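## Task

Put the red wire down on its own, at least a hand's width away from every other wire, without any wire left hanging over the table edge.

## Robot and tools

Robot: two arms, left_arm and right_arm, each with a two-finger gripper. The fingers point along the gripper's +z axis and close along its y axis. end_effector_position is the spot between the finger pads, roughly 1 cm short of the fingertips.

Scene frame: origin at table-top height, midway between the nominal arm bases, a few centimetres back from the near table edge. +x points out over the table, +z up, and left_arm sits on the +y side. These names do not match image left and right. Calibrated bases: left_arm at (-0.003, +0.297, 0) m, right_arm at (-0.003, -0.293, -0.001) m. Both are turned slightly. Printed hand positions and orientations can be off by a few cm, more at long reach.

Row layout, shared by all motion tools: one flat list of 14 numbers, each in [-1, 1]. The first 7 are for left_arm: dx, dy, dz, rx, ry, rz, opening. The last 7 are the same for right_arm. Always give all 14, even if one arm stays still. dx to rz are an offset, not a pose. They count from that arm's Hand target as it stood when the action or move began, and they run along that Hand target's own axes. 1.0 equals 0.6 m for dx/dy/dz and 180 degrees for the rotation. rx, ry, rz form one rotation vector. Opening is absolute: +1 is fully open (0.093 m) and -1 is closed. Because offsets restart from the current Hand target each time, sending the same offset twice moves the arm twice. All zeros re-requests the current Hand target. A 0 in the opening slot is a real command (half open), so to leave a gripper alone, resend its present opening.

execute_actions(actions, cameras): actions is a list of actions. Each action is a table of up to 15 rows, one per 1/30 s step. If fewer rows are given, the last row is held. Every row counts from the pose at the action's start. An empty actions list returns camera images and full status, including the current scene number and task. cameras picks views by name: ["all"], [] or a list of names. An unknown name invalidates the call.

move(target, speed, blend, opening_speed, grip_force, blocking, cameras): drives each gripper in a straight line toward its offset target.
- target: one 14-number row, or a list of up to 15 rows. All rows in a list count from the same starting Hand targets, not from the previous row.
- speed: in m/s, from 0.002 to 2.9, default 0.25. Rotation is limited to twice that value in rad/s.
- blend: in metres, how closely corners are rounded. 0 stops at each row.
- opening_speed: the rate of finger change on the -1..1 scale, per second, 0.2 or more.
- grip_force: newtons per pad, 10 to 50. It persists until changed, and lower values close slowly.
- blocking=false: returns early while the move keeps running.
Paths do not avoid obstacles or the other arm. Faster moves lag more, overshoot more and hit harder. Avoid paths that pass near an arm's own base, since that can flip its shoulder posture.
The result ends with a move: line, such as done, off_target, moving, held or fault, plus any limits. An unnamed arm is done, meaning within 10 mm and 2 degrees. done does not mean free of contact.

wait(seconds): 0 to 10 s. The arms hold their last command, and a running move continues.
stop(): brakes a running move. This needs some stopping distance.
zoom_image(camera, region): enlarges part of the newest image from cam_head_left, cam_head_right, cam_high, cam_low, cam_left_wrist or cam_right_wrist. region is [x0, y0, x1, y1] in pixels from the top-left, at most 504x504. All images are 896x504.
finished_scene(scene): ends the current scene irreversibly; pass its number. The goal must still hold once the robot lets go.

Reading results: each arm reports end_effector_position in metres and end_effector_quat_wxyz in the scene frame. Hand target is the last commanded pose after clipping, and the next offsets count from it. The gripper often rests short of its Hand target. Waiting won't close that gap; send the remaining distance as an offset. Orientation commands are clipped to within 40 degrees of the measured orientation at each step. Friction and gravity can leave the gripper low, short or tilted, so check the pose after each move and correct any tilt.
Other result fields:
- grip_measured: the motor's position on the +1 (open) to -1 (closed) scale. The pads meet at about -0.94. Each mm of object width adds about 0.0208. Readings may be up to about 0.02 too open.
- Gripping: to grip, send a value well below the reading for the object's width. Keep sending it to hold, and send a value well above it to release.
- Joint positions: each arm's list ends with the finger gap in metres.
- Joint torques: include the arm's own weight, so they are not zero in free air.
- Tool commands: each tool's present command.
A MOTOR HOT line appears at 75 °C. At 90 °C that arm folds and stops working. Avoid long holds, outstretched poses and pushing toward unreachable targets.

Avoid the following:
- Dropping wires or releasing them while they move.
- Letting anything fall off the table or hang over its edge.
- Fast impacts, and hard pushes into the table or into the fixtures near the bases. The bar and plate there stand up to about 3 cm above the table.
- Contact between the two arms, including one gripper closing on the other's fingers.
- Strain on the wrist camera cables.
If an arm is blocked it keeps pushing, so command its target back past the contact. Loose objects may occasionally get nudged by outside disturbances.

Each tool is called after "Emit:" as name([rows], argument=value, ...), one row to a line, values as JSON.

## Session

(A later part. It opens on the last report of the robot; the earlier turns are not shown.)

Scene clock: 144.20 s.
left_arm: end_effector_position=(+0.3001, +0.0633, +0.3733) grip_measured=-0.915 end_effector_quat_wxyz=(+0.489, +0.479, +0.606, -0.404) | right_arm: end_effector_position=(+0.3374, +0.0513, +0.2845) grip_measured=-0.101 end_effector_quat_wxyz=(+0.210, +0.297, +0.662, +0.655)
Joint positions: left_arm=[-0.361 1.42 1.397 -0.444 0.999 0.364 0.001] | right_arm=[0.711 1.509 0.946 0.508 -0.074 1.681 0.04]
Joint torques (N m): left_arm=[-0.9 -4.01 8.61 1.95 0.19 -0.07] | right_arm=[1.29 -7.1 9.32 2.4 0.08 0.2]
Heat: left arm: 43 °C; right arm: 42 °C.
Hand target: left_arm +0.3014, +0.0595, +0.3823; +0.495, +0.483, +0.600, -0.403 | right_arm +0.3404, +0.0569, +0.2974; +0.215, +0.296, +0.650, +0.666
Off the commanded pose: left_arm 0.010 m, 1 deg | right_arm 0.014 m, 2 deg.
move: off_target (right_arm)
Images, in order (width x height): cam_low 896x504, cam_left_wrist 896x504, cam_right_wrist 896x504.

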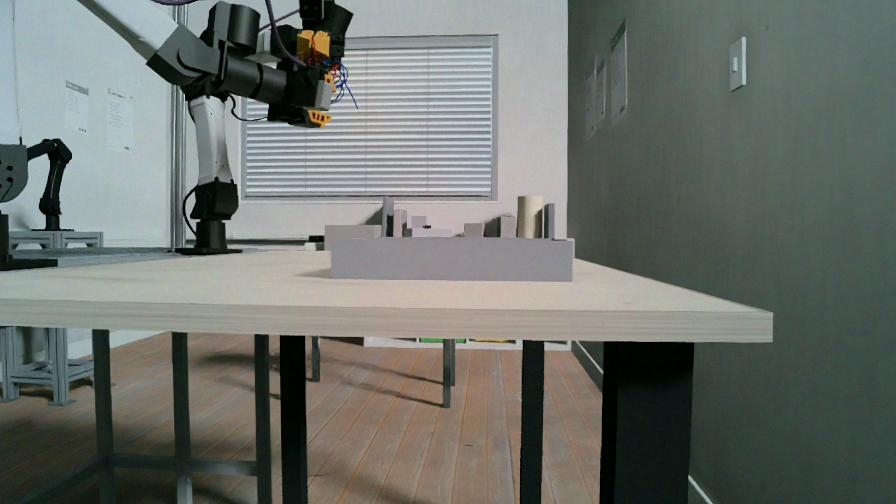

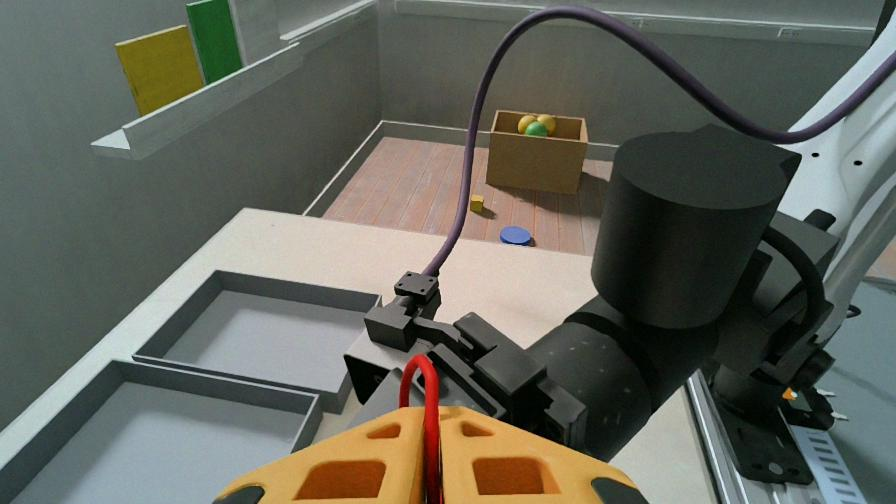

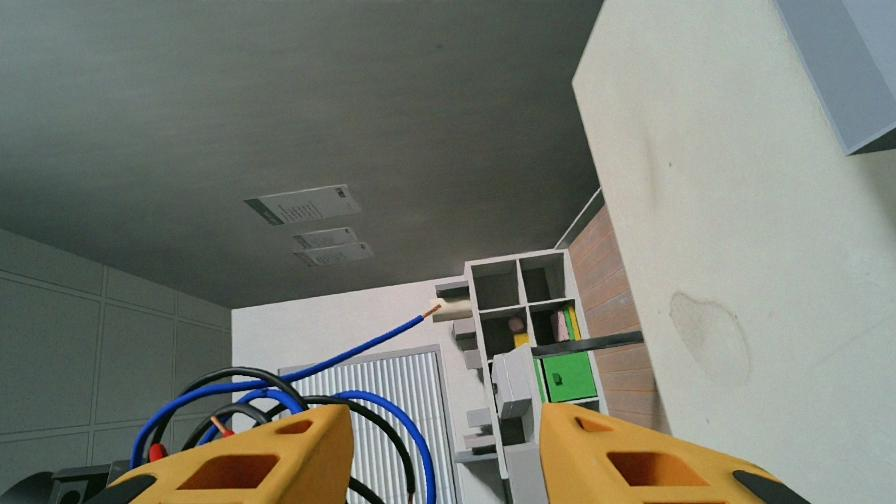

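Emit:
move(target=[0,0,0,0,0,0,-0.921875,0.035,0,0.045,0,0,0,-0.1], speed=0.1, cameras=["cam_right_wrist","cam_high"])

Emit:
move(target=[0,0,0,0,0,0,-0.921875,0,0,0,0,0,0,-1], opening_speed=1.5, cameras=["cam_right_wrist","cam_low","cam_left_wrist"])

Emit:
zoom_image(camera="cam_low", region=[250, 20, 380, 150])

Emit:
move(target=[0,0,0,0,0,0,-0.921875,0,-0.12,-0.02,0,0,0,-1], speed=0.06, cameras=["cam_right_wrist","cam_low","cam_left_wrist"])

Emit:
zoom_image(camera="cam_low", region=[250, 20, 380, 150])

Scene clock: 152.67 s.
left_arm: end_effector_position=(+0.3001, +0.0633, +0.3733) grip_measured=-0.915 end_effector_quat_wxyz=(+0.489, +0.479, +0.606, -0.404) | right_arm: end_effector_position=(+0.3410, +0.0845, +0.2860) grip_measured=-0.101 end_effector_quat_wxyz=(+0.213, +0.297, +0.661, +0.655)
Joint positions: left_arm=[-0.361 1.42 1.397 -0.444 0.999 0.364 0.001] | right_arm=[0.775 1.607 1.048 0.506 -0.006 1.681 0.04]
Joint torques (N m): left_arm=[-0.91 -4.05 8.62 1.94 0.18 -0.09] | right_arm=[1.25 -8.64 9.51 2.29 0.12 0.19]
Heat: left arm: 43 °C; right arm: 44 °C.
Hand target: left_arm +0.3014, +0.0595, +0.3823; +0.495, +0.483, +0.600, -0.403 | right_arm +0.3431, +0.0910, +0.2993; +0.215, +0.296, +0.650, +0.666
Off the commanded pose: left_arm 0.010 m, 1 deg | right_arm 0.015 m, 2 deg.
move: off_target (right_arm)
Images, in order (width x height): cam_high 896x504, cam_right_wrist 896x504.

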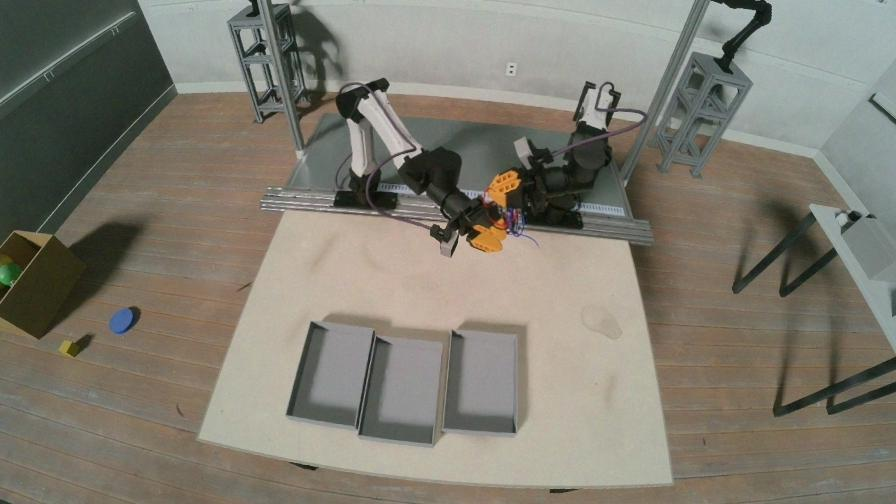

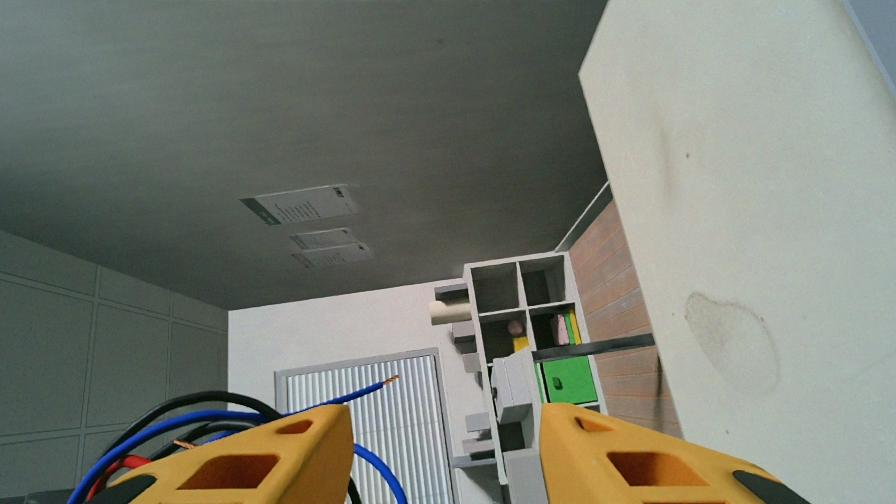

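Scene clock: 153.50 s.
left_arm: end_effector_position=(+0.3001, +0.0634, +0.3729) grip_measured=-0.915 end_effector_quat_wxyz=(+0.488, +0.479, +0.607, -0.404) | right_arm: end_effector_position=(+0.3412, +0.0853, +0.2905) grip_measured=-0.992 end_effector_quat_wxyz=(+0.214, +0.295, +0.658, +0.659)
Joint positions: left_arm=[-0.361 1.42 1.397 -0.446 0.998 0.364 0.001] | right_arm=[0.776 1.607 1.056 0.508 -0.006 1.681 0]
Joint torques (N m): left_arm=[-0.87 -4 8.55 1.97 0.2 -0.07] | right_arm=[1.16 -8.4 9.1 2.22 0.11 0.17]
Heat: left arm: 43 °C; right arm: 44 °C.
Hand target: left_arm +0.3014, +0.0595, +0.3822; +0.495, +0.483, +0.600, -0.403 | right_arm +0.3432, +0.0909, +0.2992; +0.215, +0.296, +0.650, +0.666
Off the commanded pose: left_arm 0.010 m, 1 deg | right_arm 0.011 m, 1 deg.
move: off_target (right_arm)
Images, in order (width x height): cam_low 896x504, cam_left_wrist 896x504, cam_right_wrist 896x504.

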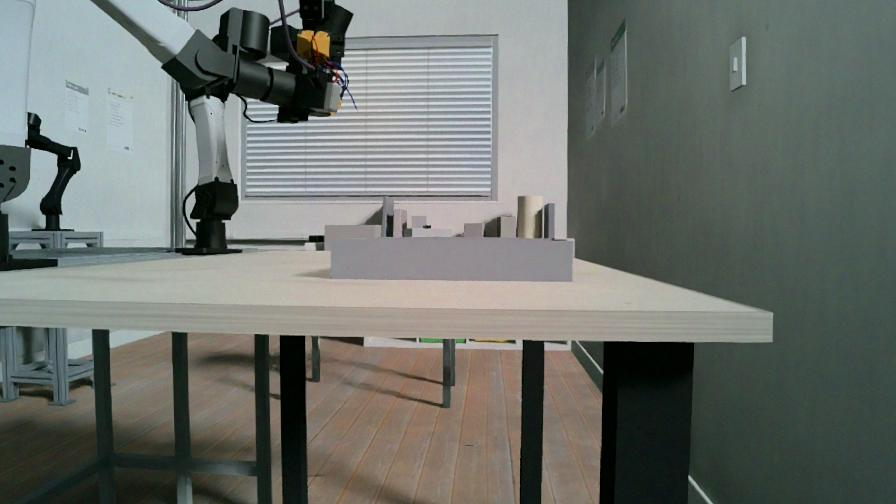

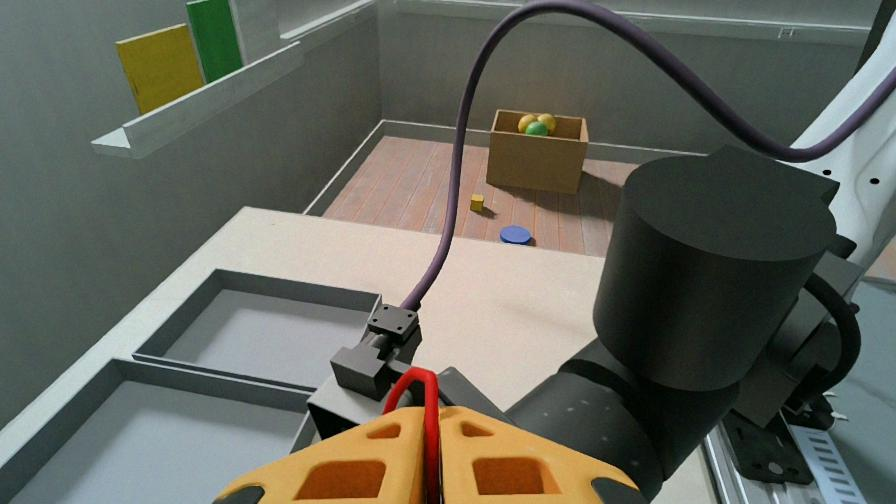

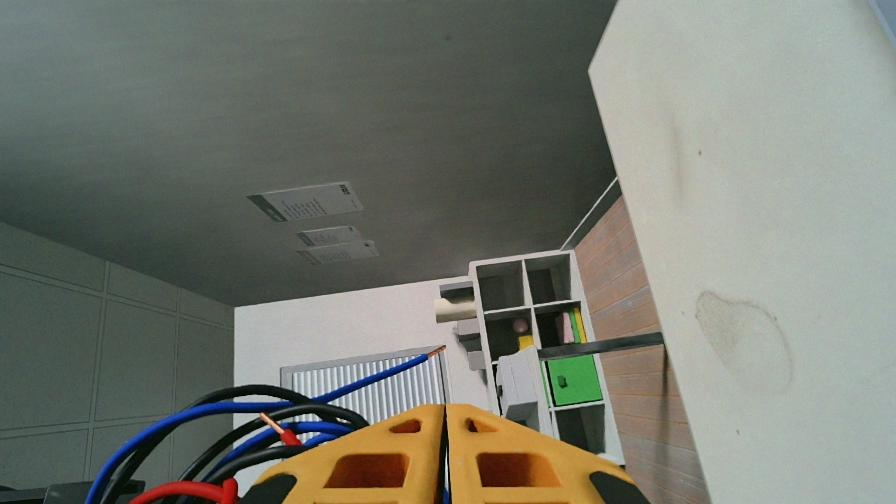

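Scaled by 3.877 from the camera's 896x504 image, which has a finer 1280x720 frame.

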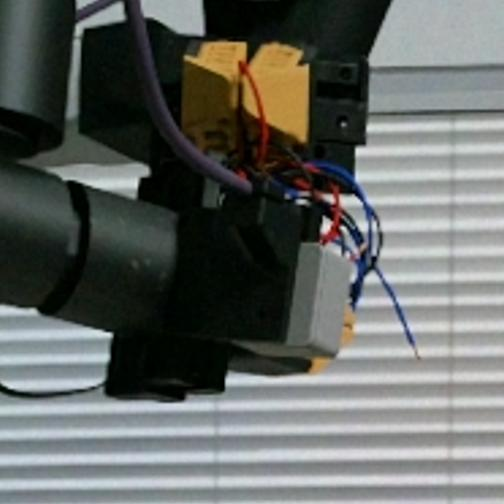

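Scene clock: 155.43 s.
left_arm: end_effector_position=(+0.3001, +0.0634, +0.3729) grip_measured=-0.915 end_effector_quat_wxyz=(+0.488, +0.479, +0.607, -0.404) | right_arm: end_effector_position=(+0.3285, +0.0866, +0.2404) grip_measured=-0.992 end_effector_quat_wxyz=(+0.215, +0.286, +0.646, +0.674)
Joint positions: left_arm=[-0.361 1.42 1.397 -0.446 0.998 0.364 0.001] | right_arm=[0.802 1.683 0.873 0.81 0.011 1.681 0]
Joint torques (N m): left_arm=[-0.92 -4 8.58 1.97 0.21 -0.08] | right_arm=[1.03 -8.4 4.83 2.26 0.24 0.15]
Motor temperatures (°C): left_arm=[26 34 43 38 28 25 26] | right_arm=[27 43 44 41 27 24 29]
Heat: left arm: 43 °C; right arm: 44 °C.
Hand target: left_arm +0.3014, +0.0595, +0.3822; +0.495, +0.483, +0.600, -0.403 | right_arm +0.3281, +0.0865, +0.2280; +0.215, +0.296, +0.650, +0.666
Off the commanded pose: left_arm 0.010 m, 1 deg | right_arm 0.012 m, 2 deg.
move: off_target (right_arm)
Images, in order (width x height): cam_low 896x504, cam_left_wrist 896x504, cam_right_wrist 896x504.

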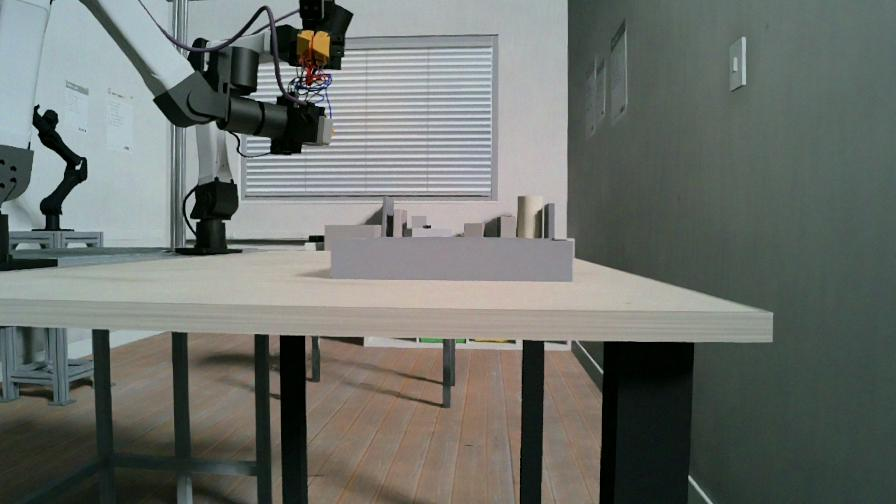

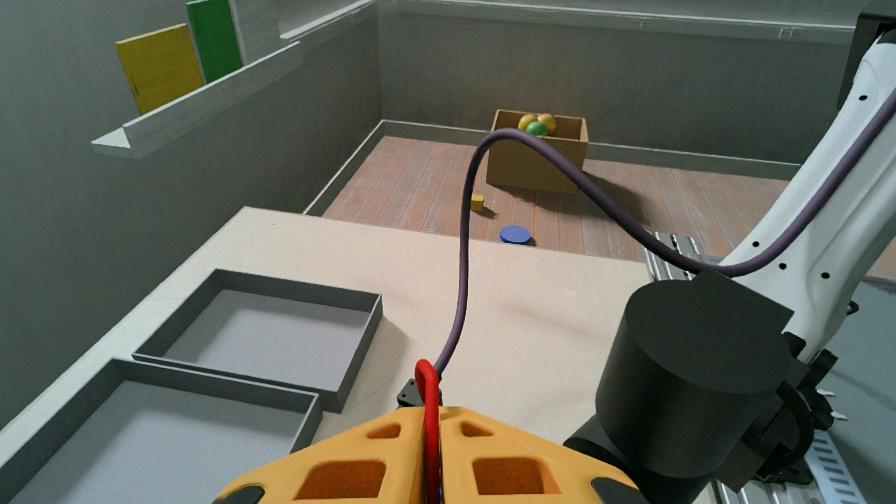

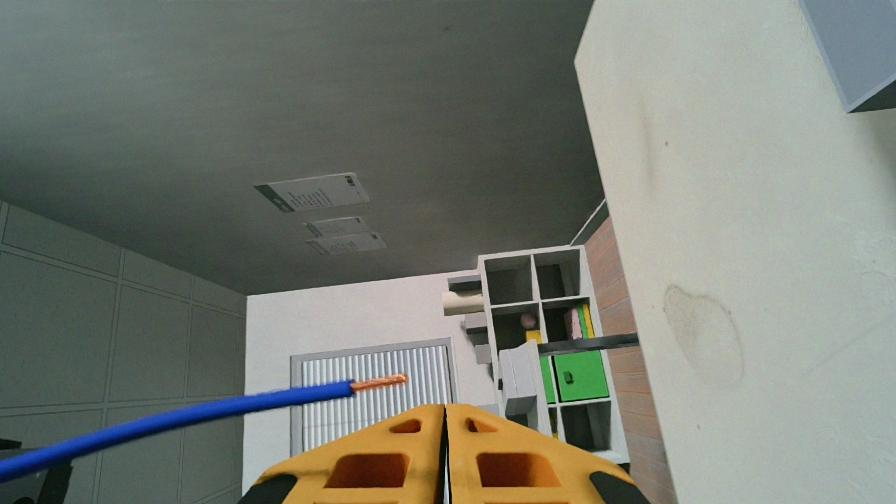

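Scaled by 3.877 from the camera's 896x504 image, which has a finer 1280x720 frame.

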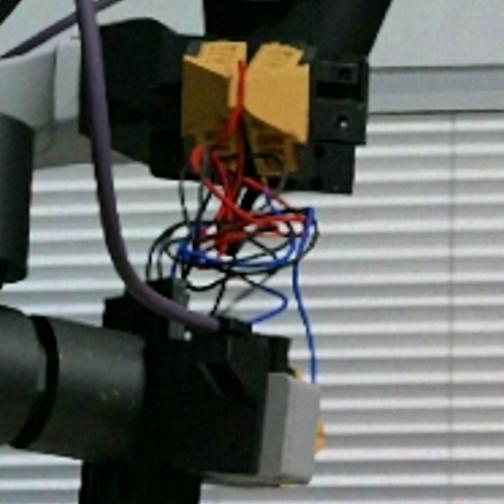

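Emit:
move([
  [0,0,0,0,0,0,-0.921875,0,0,-0.25,0,0,0,-1],
  [0.426,0.002,0.08,0,0,0,-0.921875,-0.018,0.117,-0.304,0.423,0.33,-0.384,0],
], speed=0.25, cameras=["all"])

Scene clock: 172.03 s.
left_arm: end_effector_position=(+0.3001, +0.0591, +0.1231) grip_measured=-0.915 end_effector_quat_wxyz=(+0.488, +0.479, +0.607, -0.404) | right_arm: end_effector_position=(+0.2226, -0.0573, +0.2868) grip_measured=-0.001 end_effector_quat_wxyz=(+0.153, -0.326, +0.929, +0.087)
Joint positions: left_arm=[-0.344 1.718 0.596 0.641 1.013 0.379 0.001] | right_arm=[0.741 1.615 1.948 -1.554 -0.022 0.123 0.045]
Joint torques (N m): left_arm=[0.32 -4.51 4.53 2.22 0.33 0.08] | right_arm=[1.07 -9.91 6.83 0.97 0.14 0.02]
Heat: left arm: 43 °C; right arm: 43 °C.
Hand target: left_arm +0.3012, +0.0598, +0.1223; +0.495, +0.483, +0.600, -0.403 | right_arm +0.2198, -0.0598, +0.3001; +0.000, -0.343, +0.939, +0.000
Off the commanded pose: left_arm 0.002 m, 1 deg | right_arm 0.014 m, 20 deg.
joint sent to its limit (right arm) — joint 4 (wrist pitch), lower limit. The joint targets are off in orientation, not in position.
move: off_target (right_arm); target 2's new opening was sent with right_arm's hand 0.014 m and 20 deg from that target

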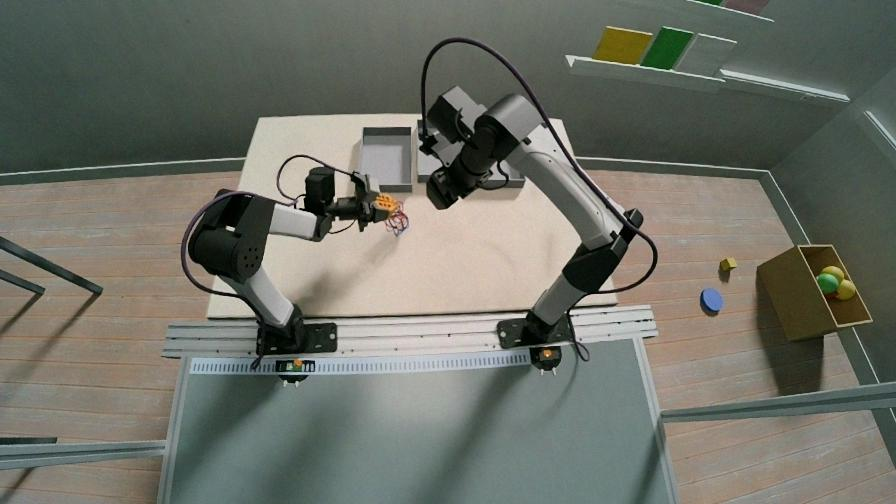

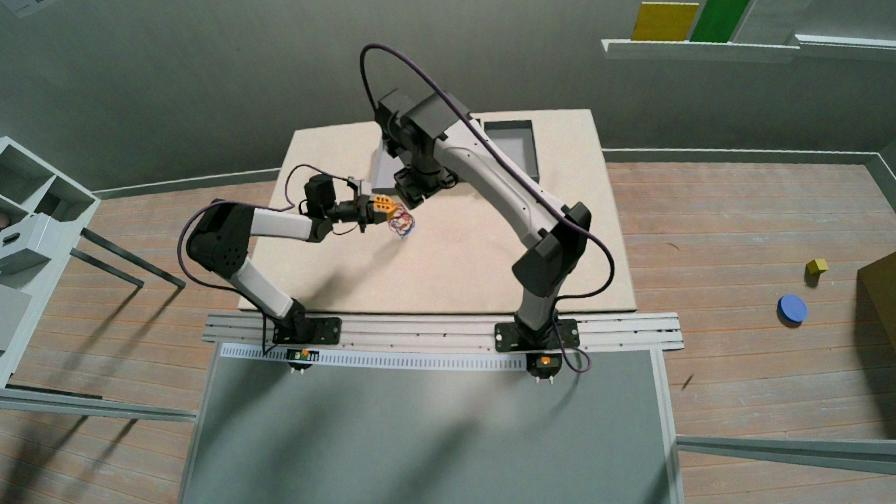

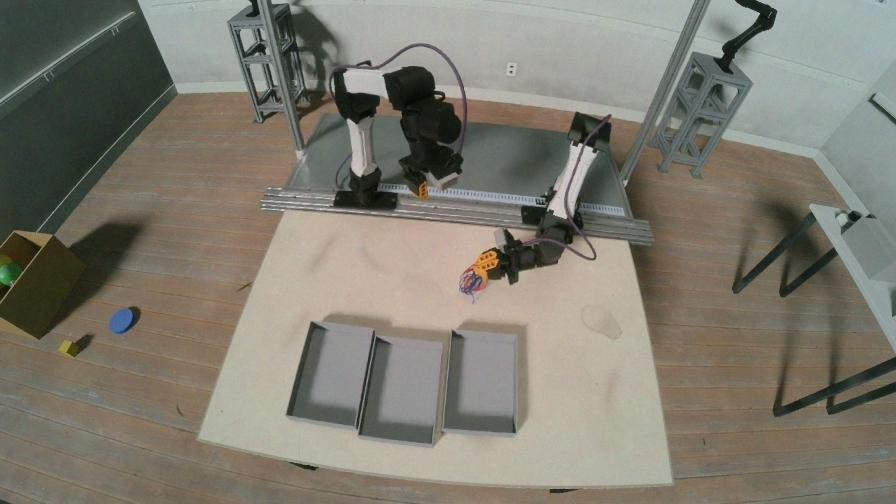

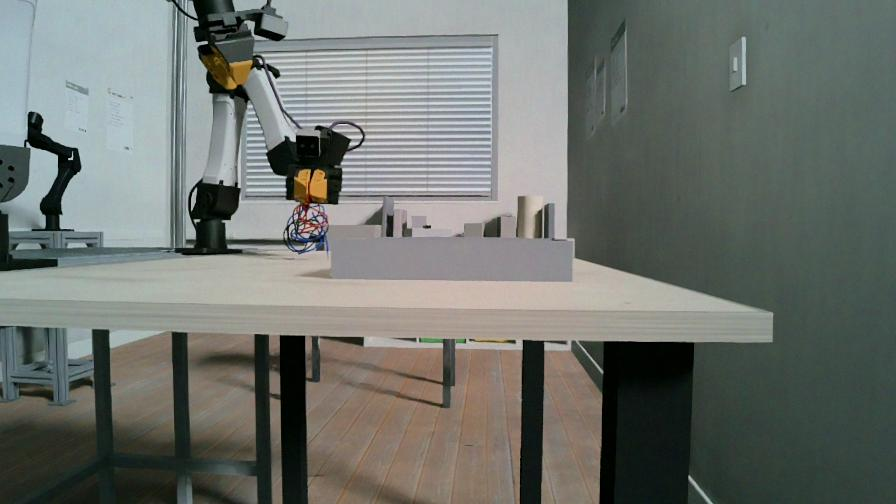

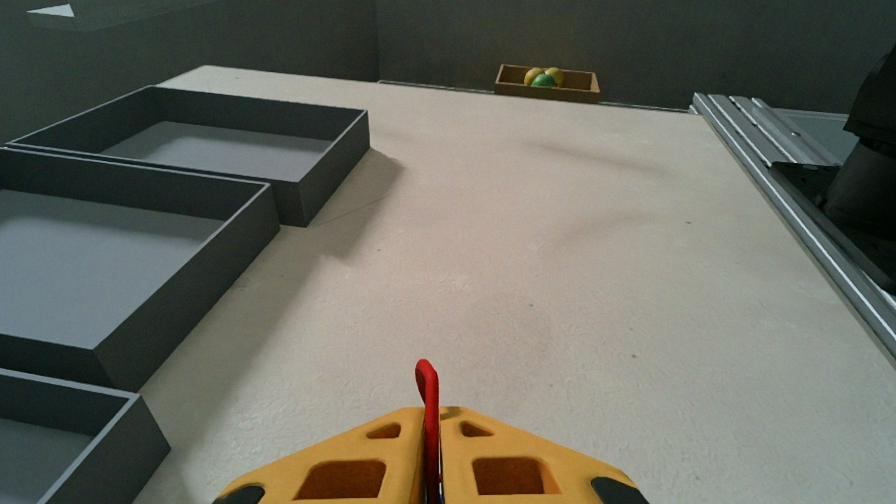

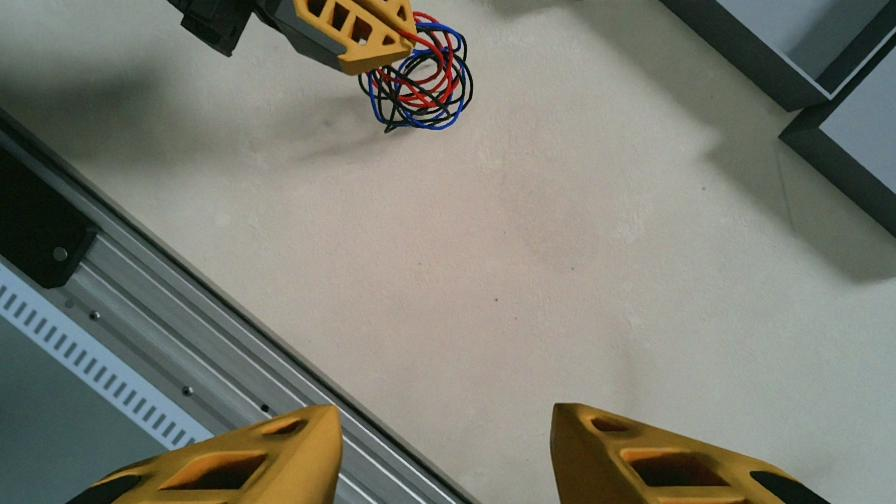

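Emit:
move(target=[0.06,0,0,0,0,0,-0.921875,0,0,0,0,0,0,0], speed=0.1, cameras=["cam_low","cam_right_wrist"])

Emit:
zoom_image(camera="cam_right_wrist", region=[320, 0, 520, 150])

Emit:
zoom_image(camera="cam_low", region=[250, 140, 390, 290])

Scene clock: 177.03 s.
left_arm: end_effector_position=(+0.2993, +0.0654, +0.0887) grip_measured=-0.915 end_effector_quat_wxyz=(+0.489, +0.479, +0.606, -0.405) | right_arm: end_effector_position=(+0.2226, -0.0574, +0.2868) grip_measured=-0.001 end_effector_quat_wxyz=(+0.153, -0.326, +0.929, +0.086)
Joint positions: left_arm=[-0.318 1.853 0.548 0.809 1.037 0.398 0.001] | right_arm=[0.741 1.615 1.948 -1.554 -0.022 0.123 0.045]
Joint torques (N m): left_arm=[0.25 -4.72 3.7 2.18 0.34 0.11] | right_arm=[1.2 -9.77 6.86 0.95 0.11 -0.05]
Heat: left arm: 42 °C; right arm: 44 °C.
Hand target: left_arm +0.2995, +0.0662, +0.0868; +0.495, +0.483, +0.600, -0.403 | right_arm +0.2199, -0.0598, +0.3001; +0.000, -0.343, +0.939, +0.000
Off the commanded pose: left_arm 0.002 m, 1 deg | right_arm 0.014 m, 20 deg.
joint sent to its limit (right arm) — joint 4 (wrist pitch), lower limit. The joint targets are off in orientation, not in position.
move: off_target (right_arm)
Images, in order (width x height): cam_low 896x504, cam_right_wrist 896x504.

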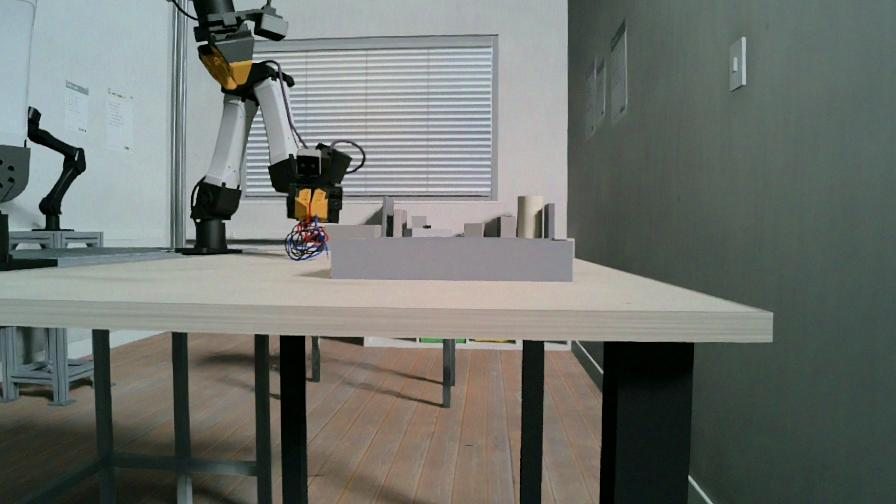

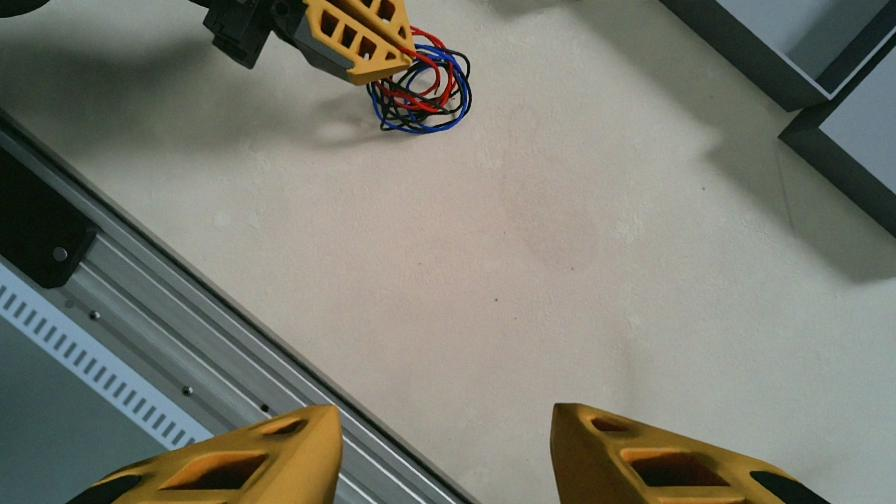

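Scaled by 2.520 from the camera's 896x504 image, which has a finer 1280x720 frame.

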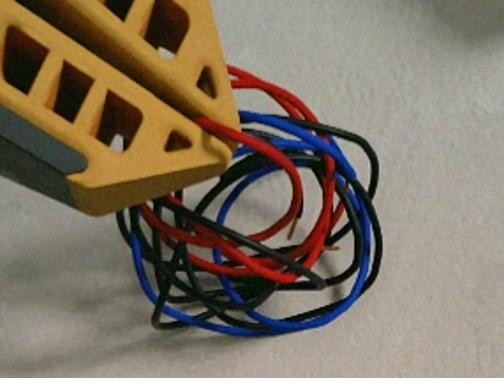

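Scaled by 3.360 from the camera's 896x504 image, which has a finer 1280x720 frame.

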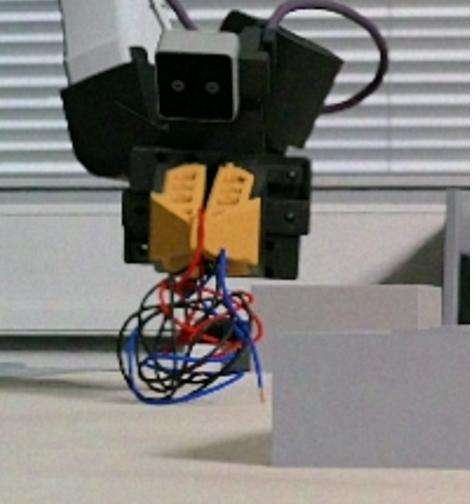

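Emit:
move(target=[0,0,0,0,0,0,-0.921875,-0.135,0.005,0.25,0,0,0,0], speed=0.2, cameras=["all"])

Scene clock: 187.77 s.
left_arm: end_effector_position=(+0.2994, +0.0654, +0.0889) grip_measured=-0.915 end_effector_quat_wxyz=(+0.489, +0.479, +0.606, -0.405) | right_arm: end_effector_position=(+0.2753, -0.0054, +0.1477) grip_measured=-0.001 end_effector_quat_wxyz=(-0.006, -0.337, +0.942, +0.005)
Joint positions: left_arm=[-0.318 1.853 0.548 0.81 1.037 0.398 0.001] | right_arm=[0.741 2.108 2.064 -1.536 -0.017 0.106 0.045]
Joint torques (N m): left_arm=[0.29 -4.7 3.71 2.16 0.33 0.11] | right_arm=[0.18 -12.33 7.34 0.24 0.16 -0.03]
Heat: left arm: 40 °C; right arm: 45 °C.
Hand target: left_arm +0.2995, +0.0662, +0.0868; +0.495, +0.483, +0.600, -0.403 | right_arm +0.2800, -0.0052, +0.1501; +0.000, -0.343, +0.939, +0.000
Off the commanded pose: left_arm 0.002 m, 1 deg | right_arm 0.005 m, 1 deg.
move: done

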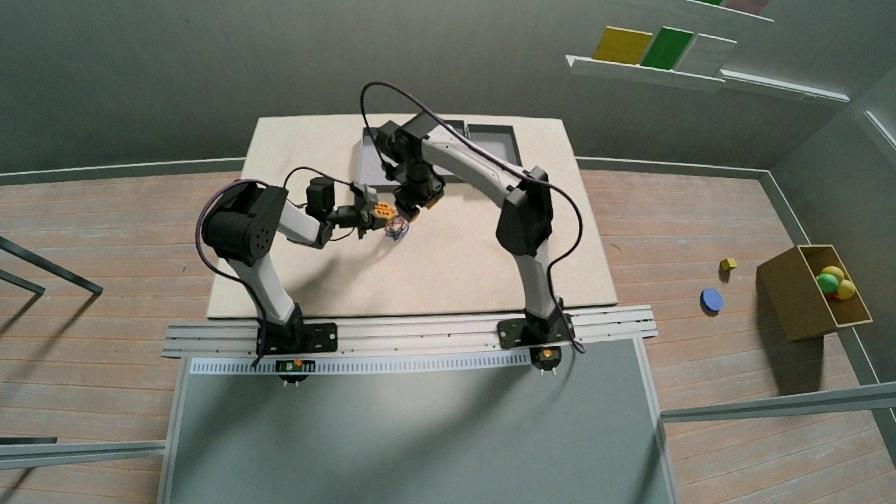

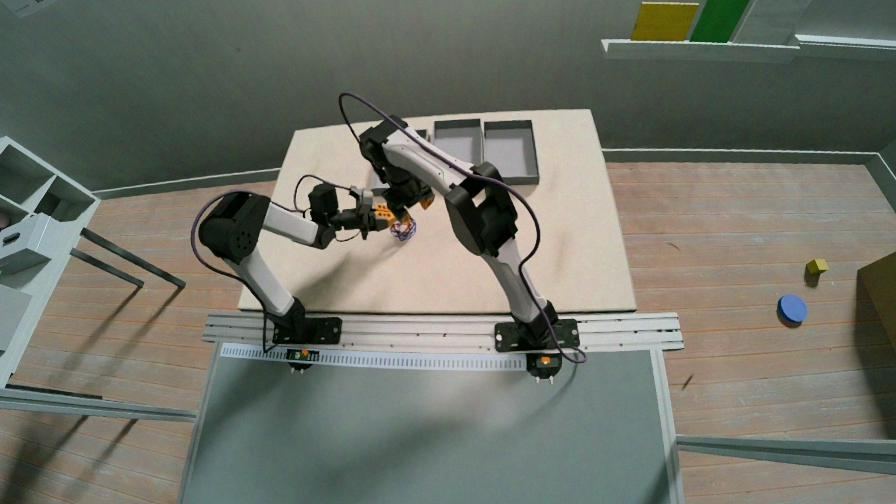

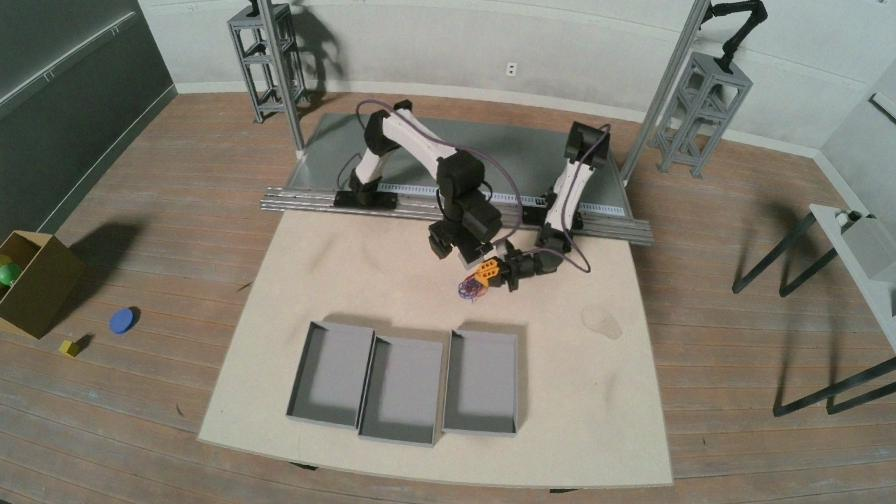

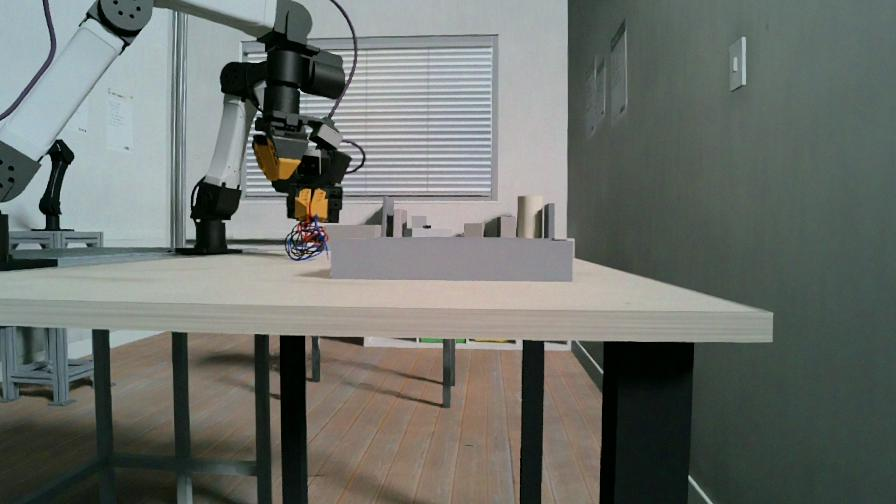

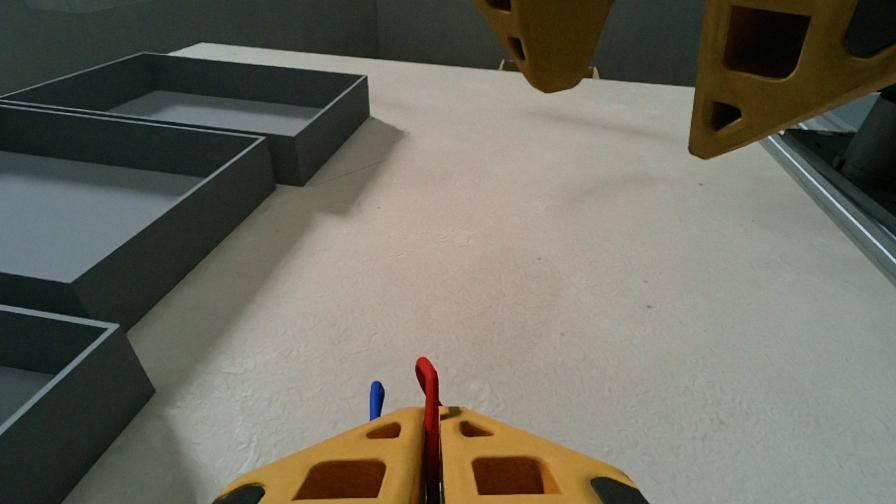

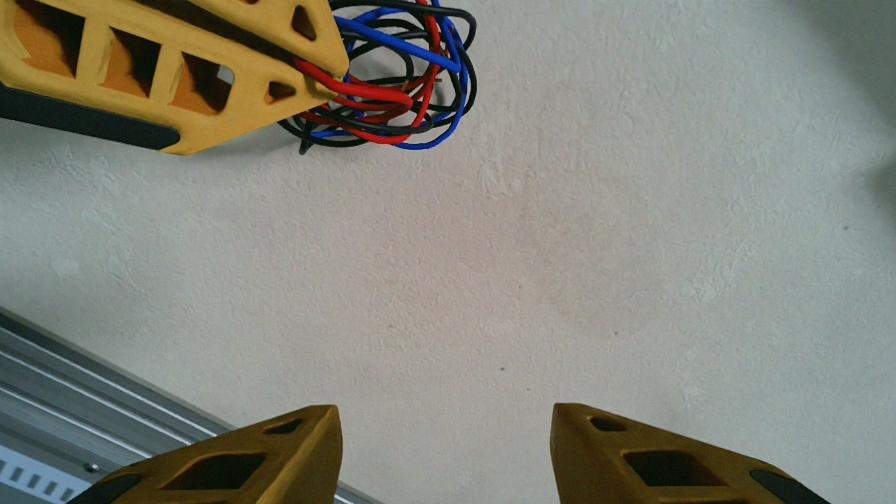

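Emit:
move([
  [0,0,0,0,0,0,-0.921875,-0.09,-0.02,0.08,0,0,0,-0.44],
], speed=0.15, cameras=["cam_right_wrist","cam_left_wrist","cam_low"])

Scene clock: 203.43 s.
left_arm: end_effector_position=(+0.2995, +0.0654, +0.0892) grip_measured=-0.915 end_effector_quat_wxyz=(+0.490, +0.479, +0.605, -0.404) | right_arm: end_effector_position=(+0.3217, +0.0205, +0.1034) grip_measured=-0.439 end_effector_quat_wxyz=(-0.006, -0.339, +0.941, +0.005)
Joint positions: left_arm=[-0.318 1.853 0.548 0.813 1.037 0.398 0.001] | right_arm=[0.708 2.348 2.281 -1.513 -0.015 0.069 0.024]
Joint torques (N m): left_arm=[0.32 -4.68 3.7 2.14 0.32 0.11] | right_arm=[-0.34 -13.67 7.35 0.26 0.13 0]
Motor temperatures (°C): left_arm=[26 34 38 41 28 25 26] | right_arm=[27 50 41 35 27 24 29]
Heat: left arm: 41 °C; right arm: 50 °C.
Hand target: left_arm +0.2995, +0.0662, +0.0868; +0.495, +0.483, +0.600, -0.403 | right_arm +0.3290, +0.0204, +0.1021; +0.000, -0.343, +0.939, +0.000
Off the commanded pose: left_arm 0.003 m, 1 deg | right_arm 0.007 m, 1 deg.
move: done
Images, in order (width x height): cam_low 896x504, cam_left_wrist 896x504, cam_right_wrist 896x504.

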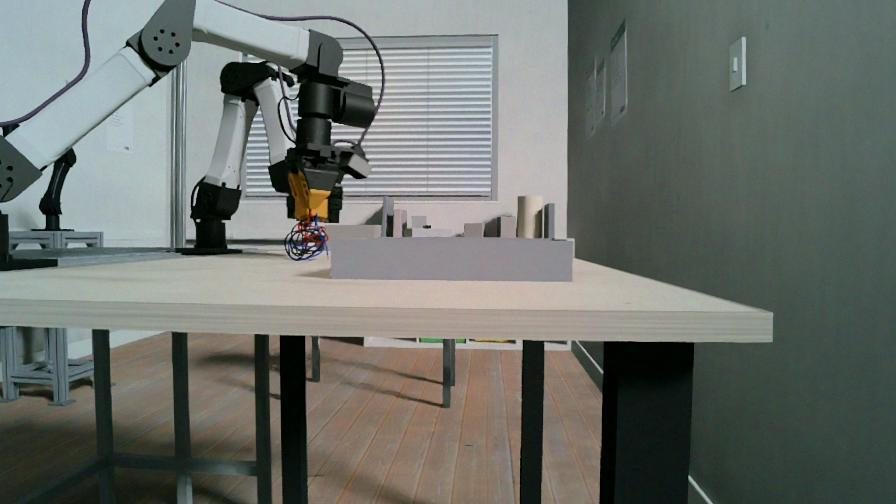

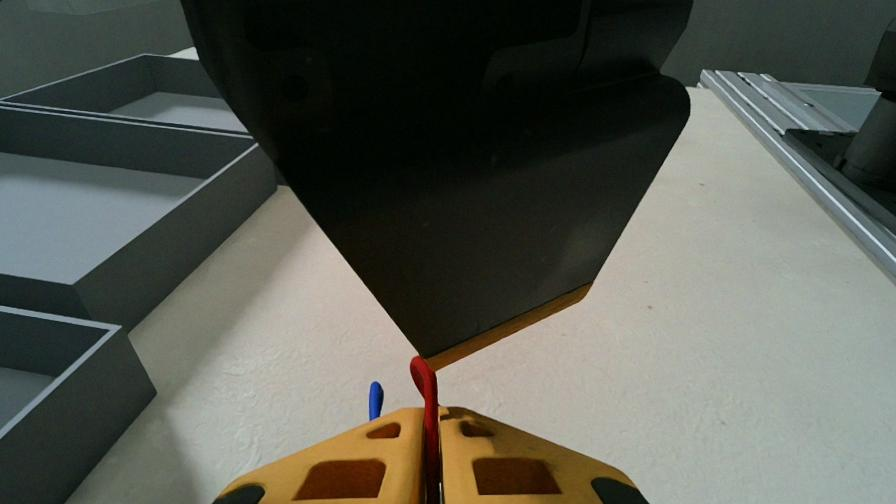

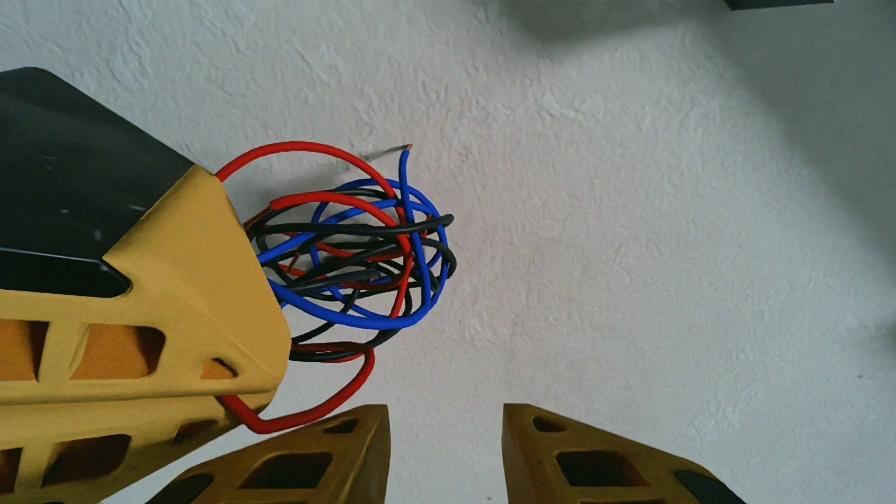

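Emit:
move(target=[0,0,0,0,0,0,-0.921875,0,-0.006,0.105,0,0,0,-0.44], speed=0.1, cameras=["cam_right_wrist"])

Scene clock: 209.60 s.
left_arm: end_effector_position=(+0.2951, +0.0675, +0.0779) grip_measured=-0.915 end_effector_quat_wxyz=(+0.477, +0.473, +0.618, -0.409) | right_arm: end_effector_position=(+0.3281, +0.0202, +0.0437) grip_measured=-0.439 end_effector_quat_wxyz=(-0.003, -0.339, +0.941, +0.004)
Joint positions: left_arm=[-0.316 1.871 0.532 0.808 1.034 0.398 0.001] | right_arm=[0.699 2.348 2.044 -1.272 -0.012 0.06 0.024]
Joint torques (N m): left_arm=[0.09 -6.06 4.74 2.2 0.39 0.11] | right_arm=[-0.24 -15.54 4.29 0.5 0.08 0.06]
Heat: left arm: 41 °C; right arm: 53 °C.
Hand target: left_arm +0.2996, +0.0664, +0.0868; +0.495, +0.483, +0.600, -0.403 | right_arm +0.3313, +0.0177, +0.0391; +0.000, -0.343, +0.939, +0.000
Off the commanded pose: left_arm 0.010 m, 3 deg | right_arm 0.006 m, 1 deg.
move: off_target (left_arm)
Images, in order (width x height): cam_right_wrist 896x504.

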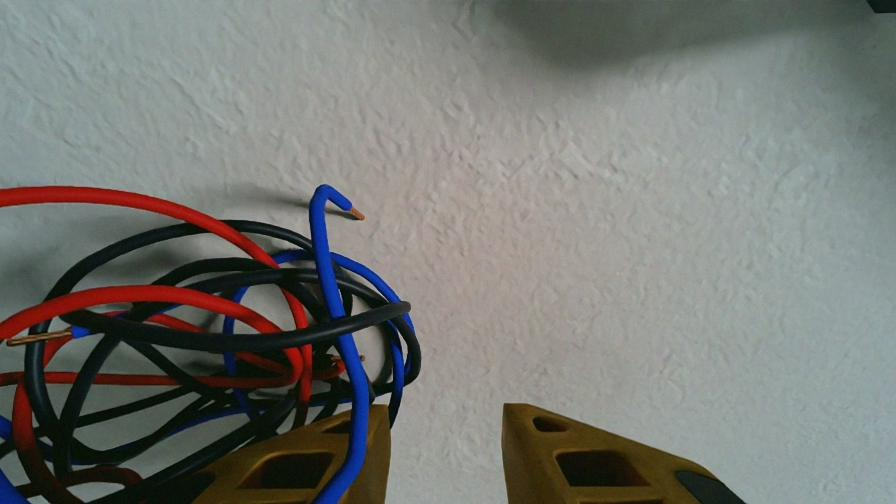

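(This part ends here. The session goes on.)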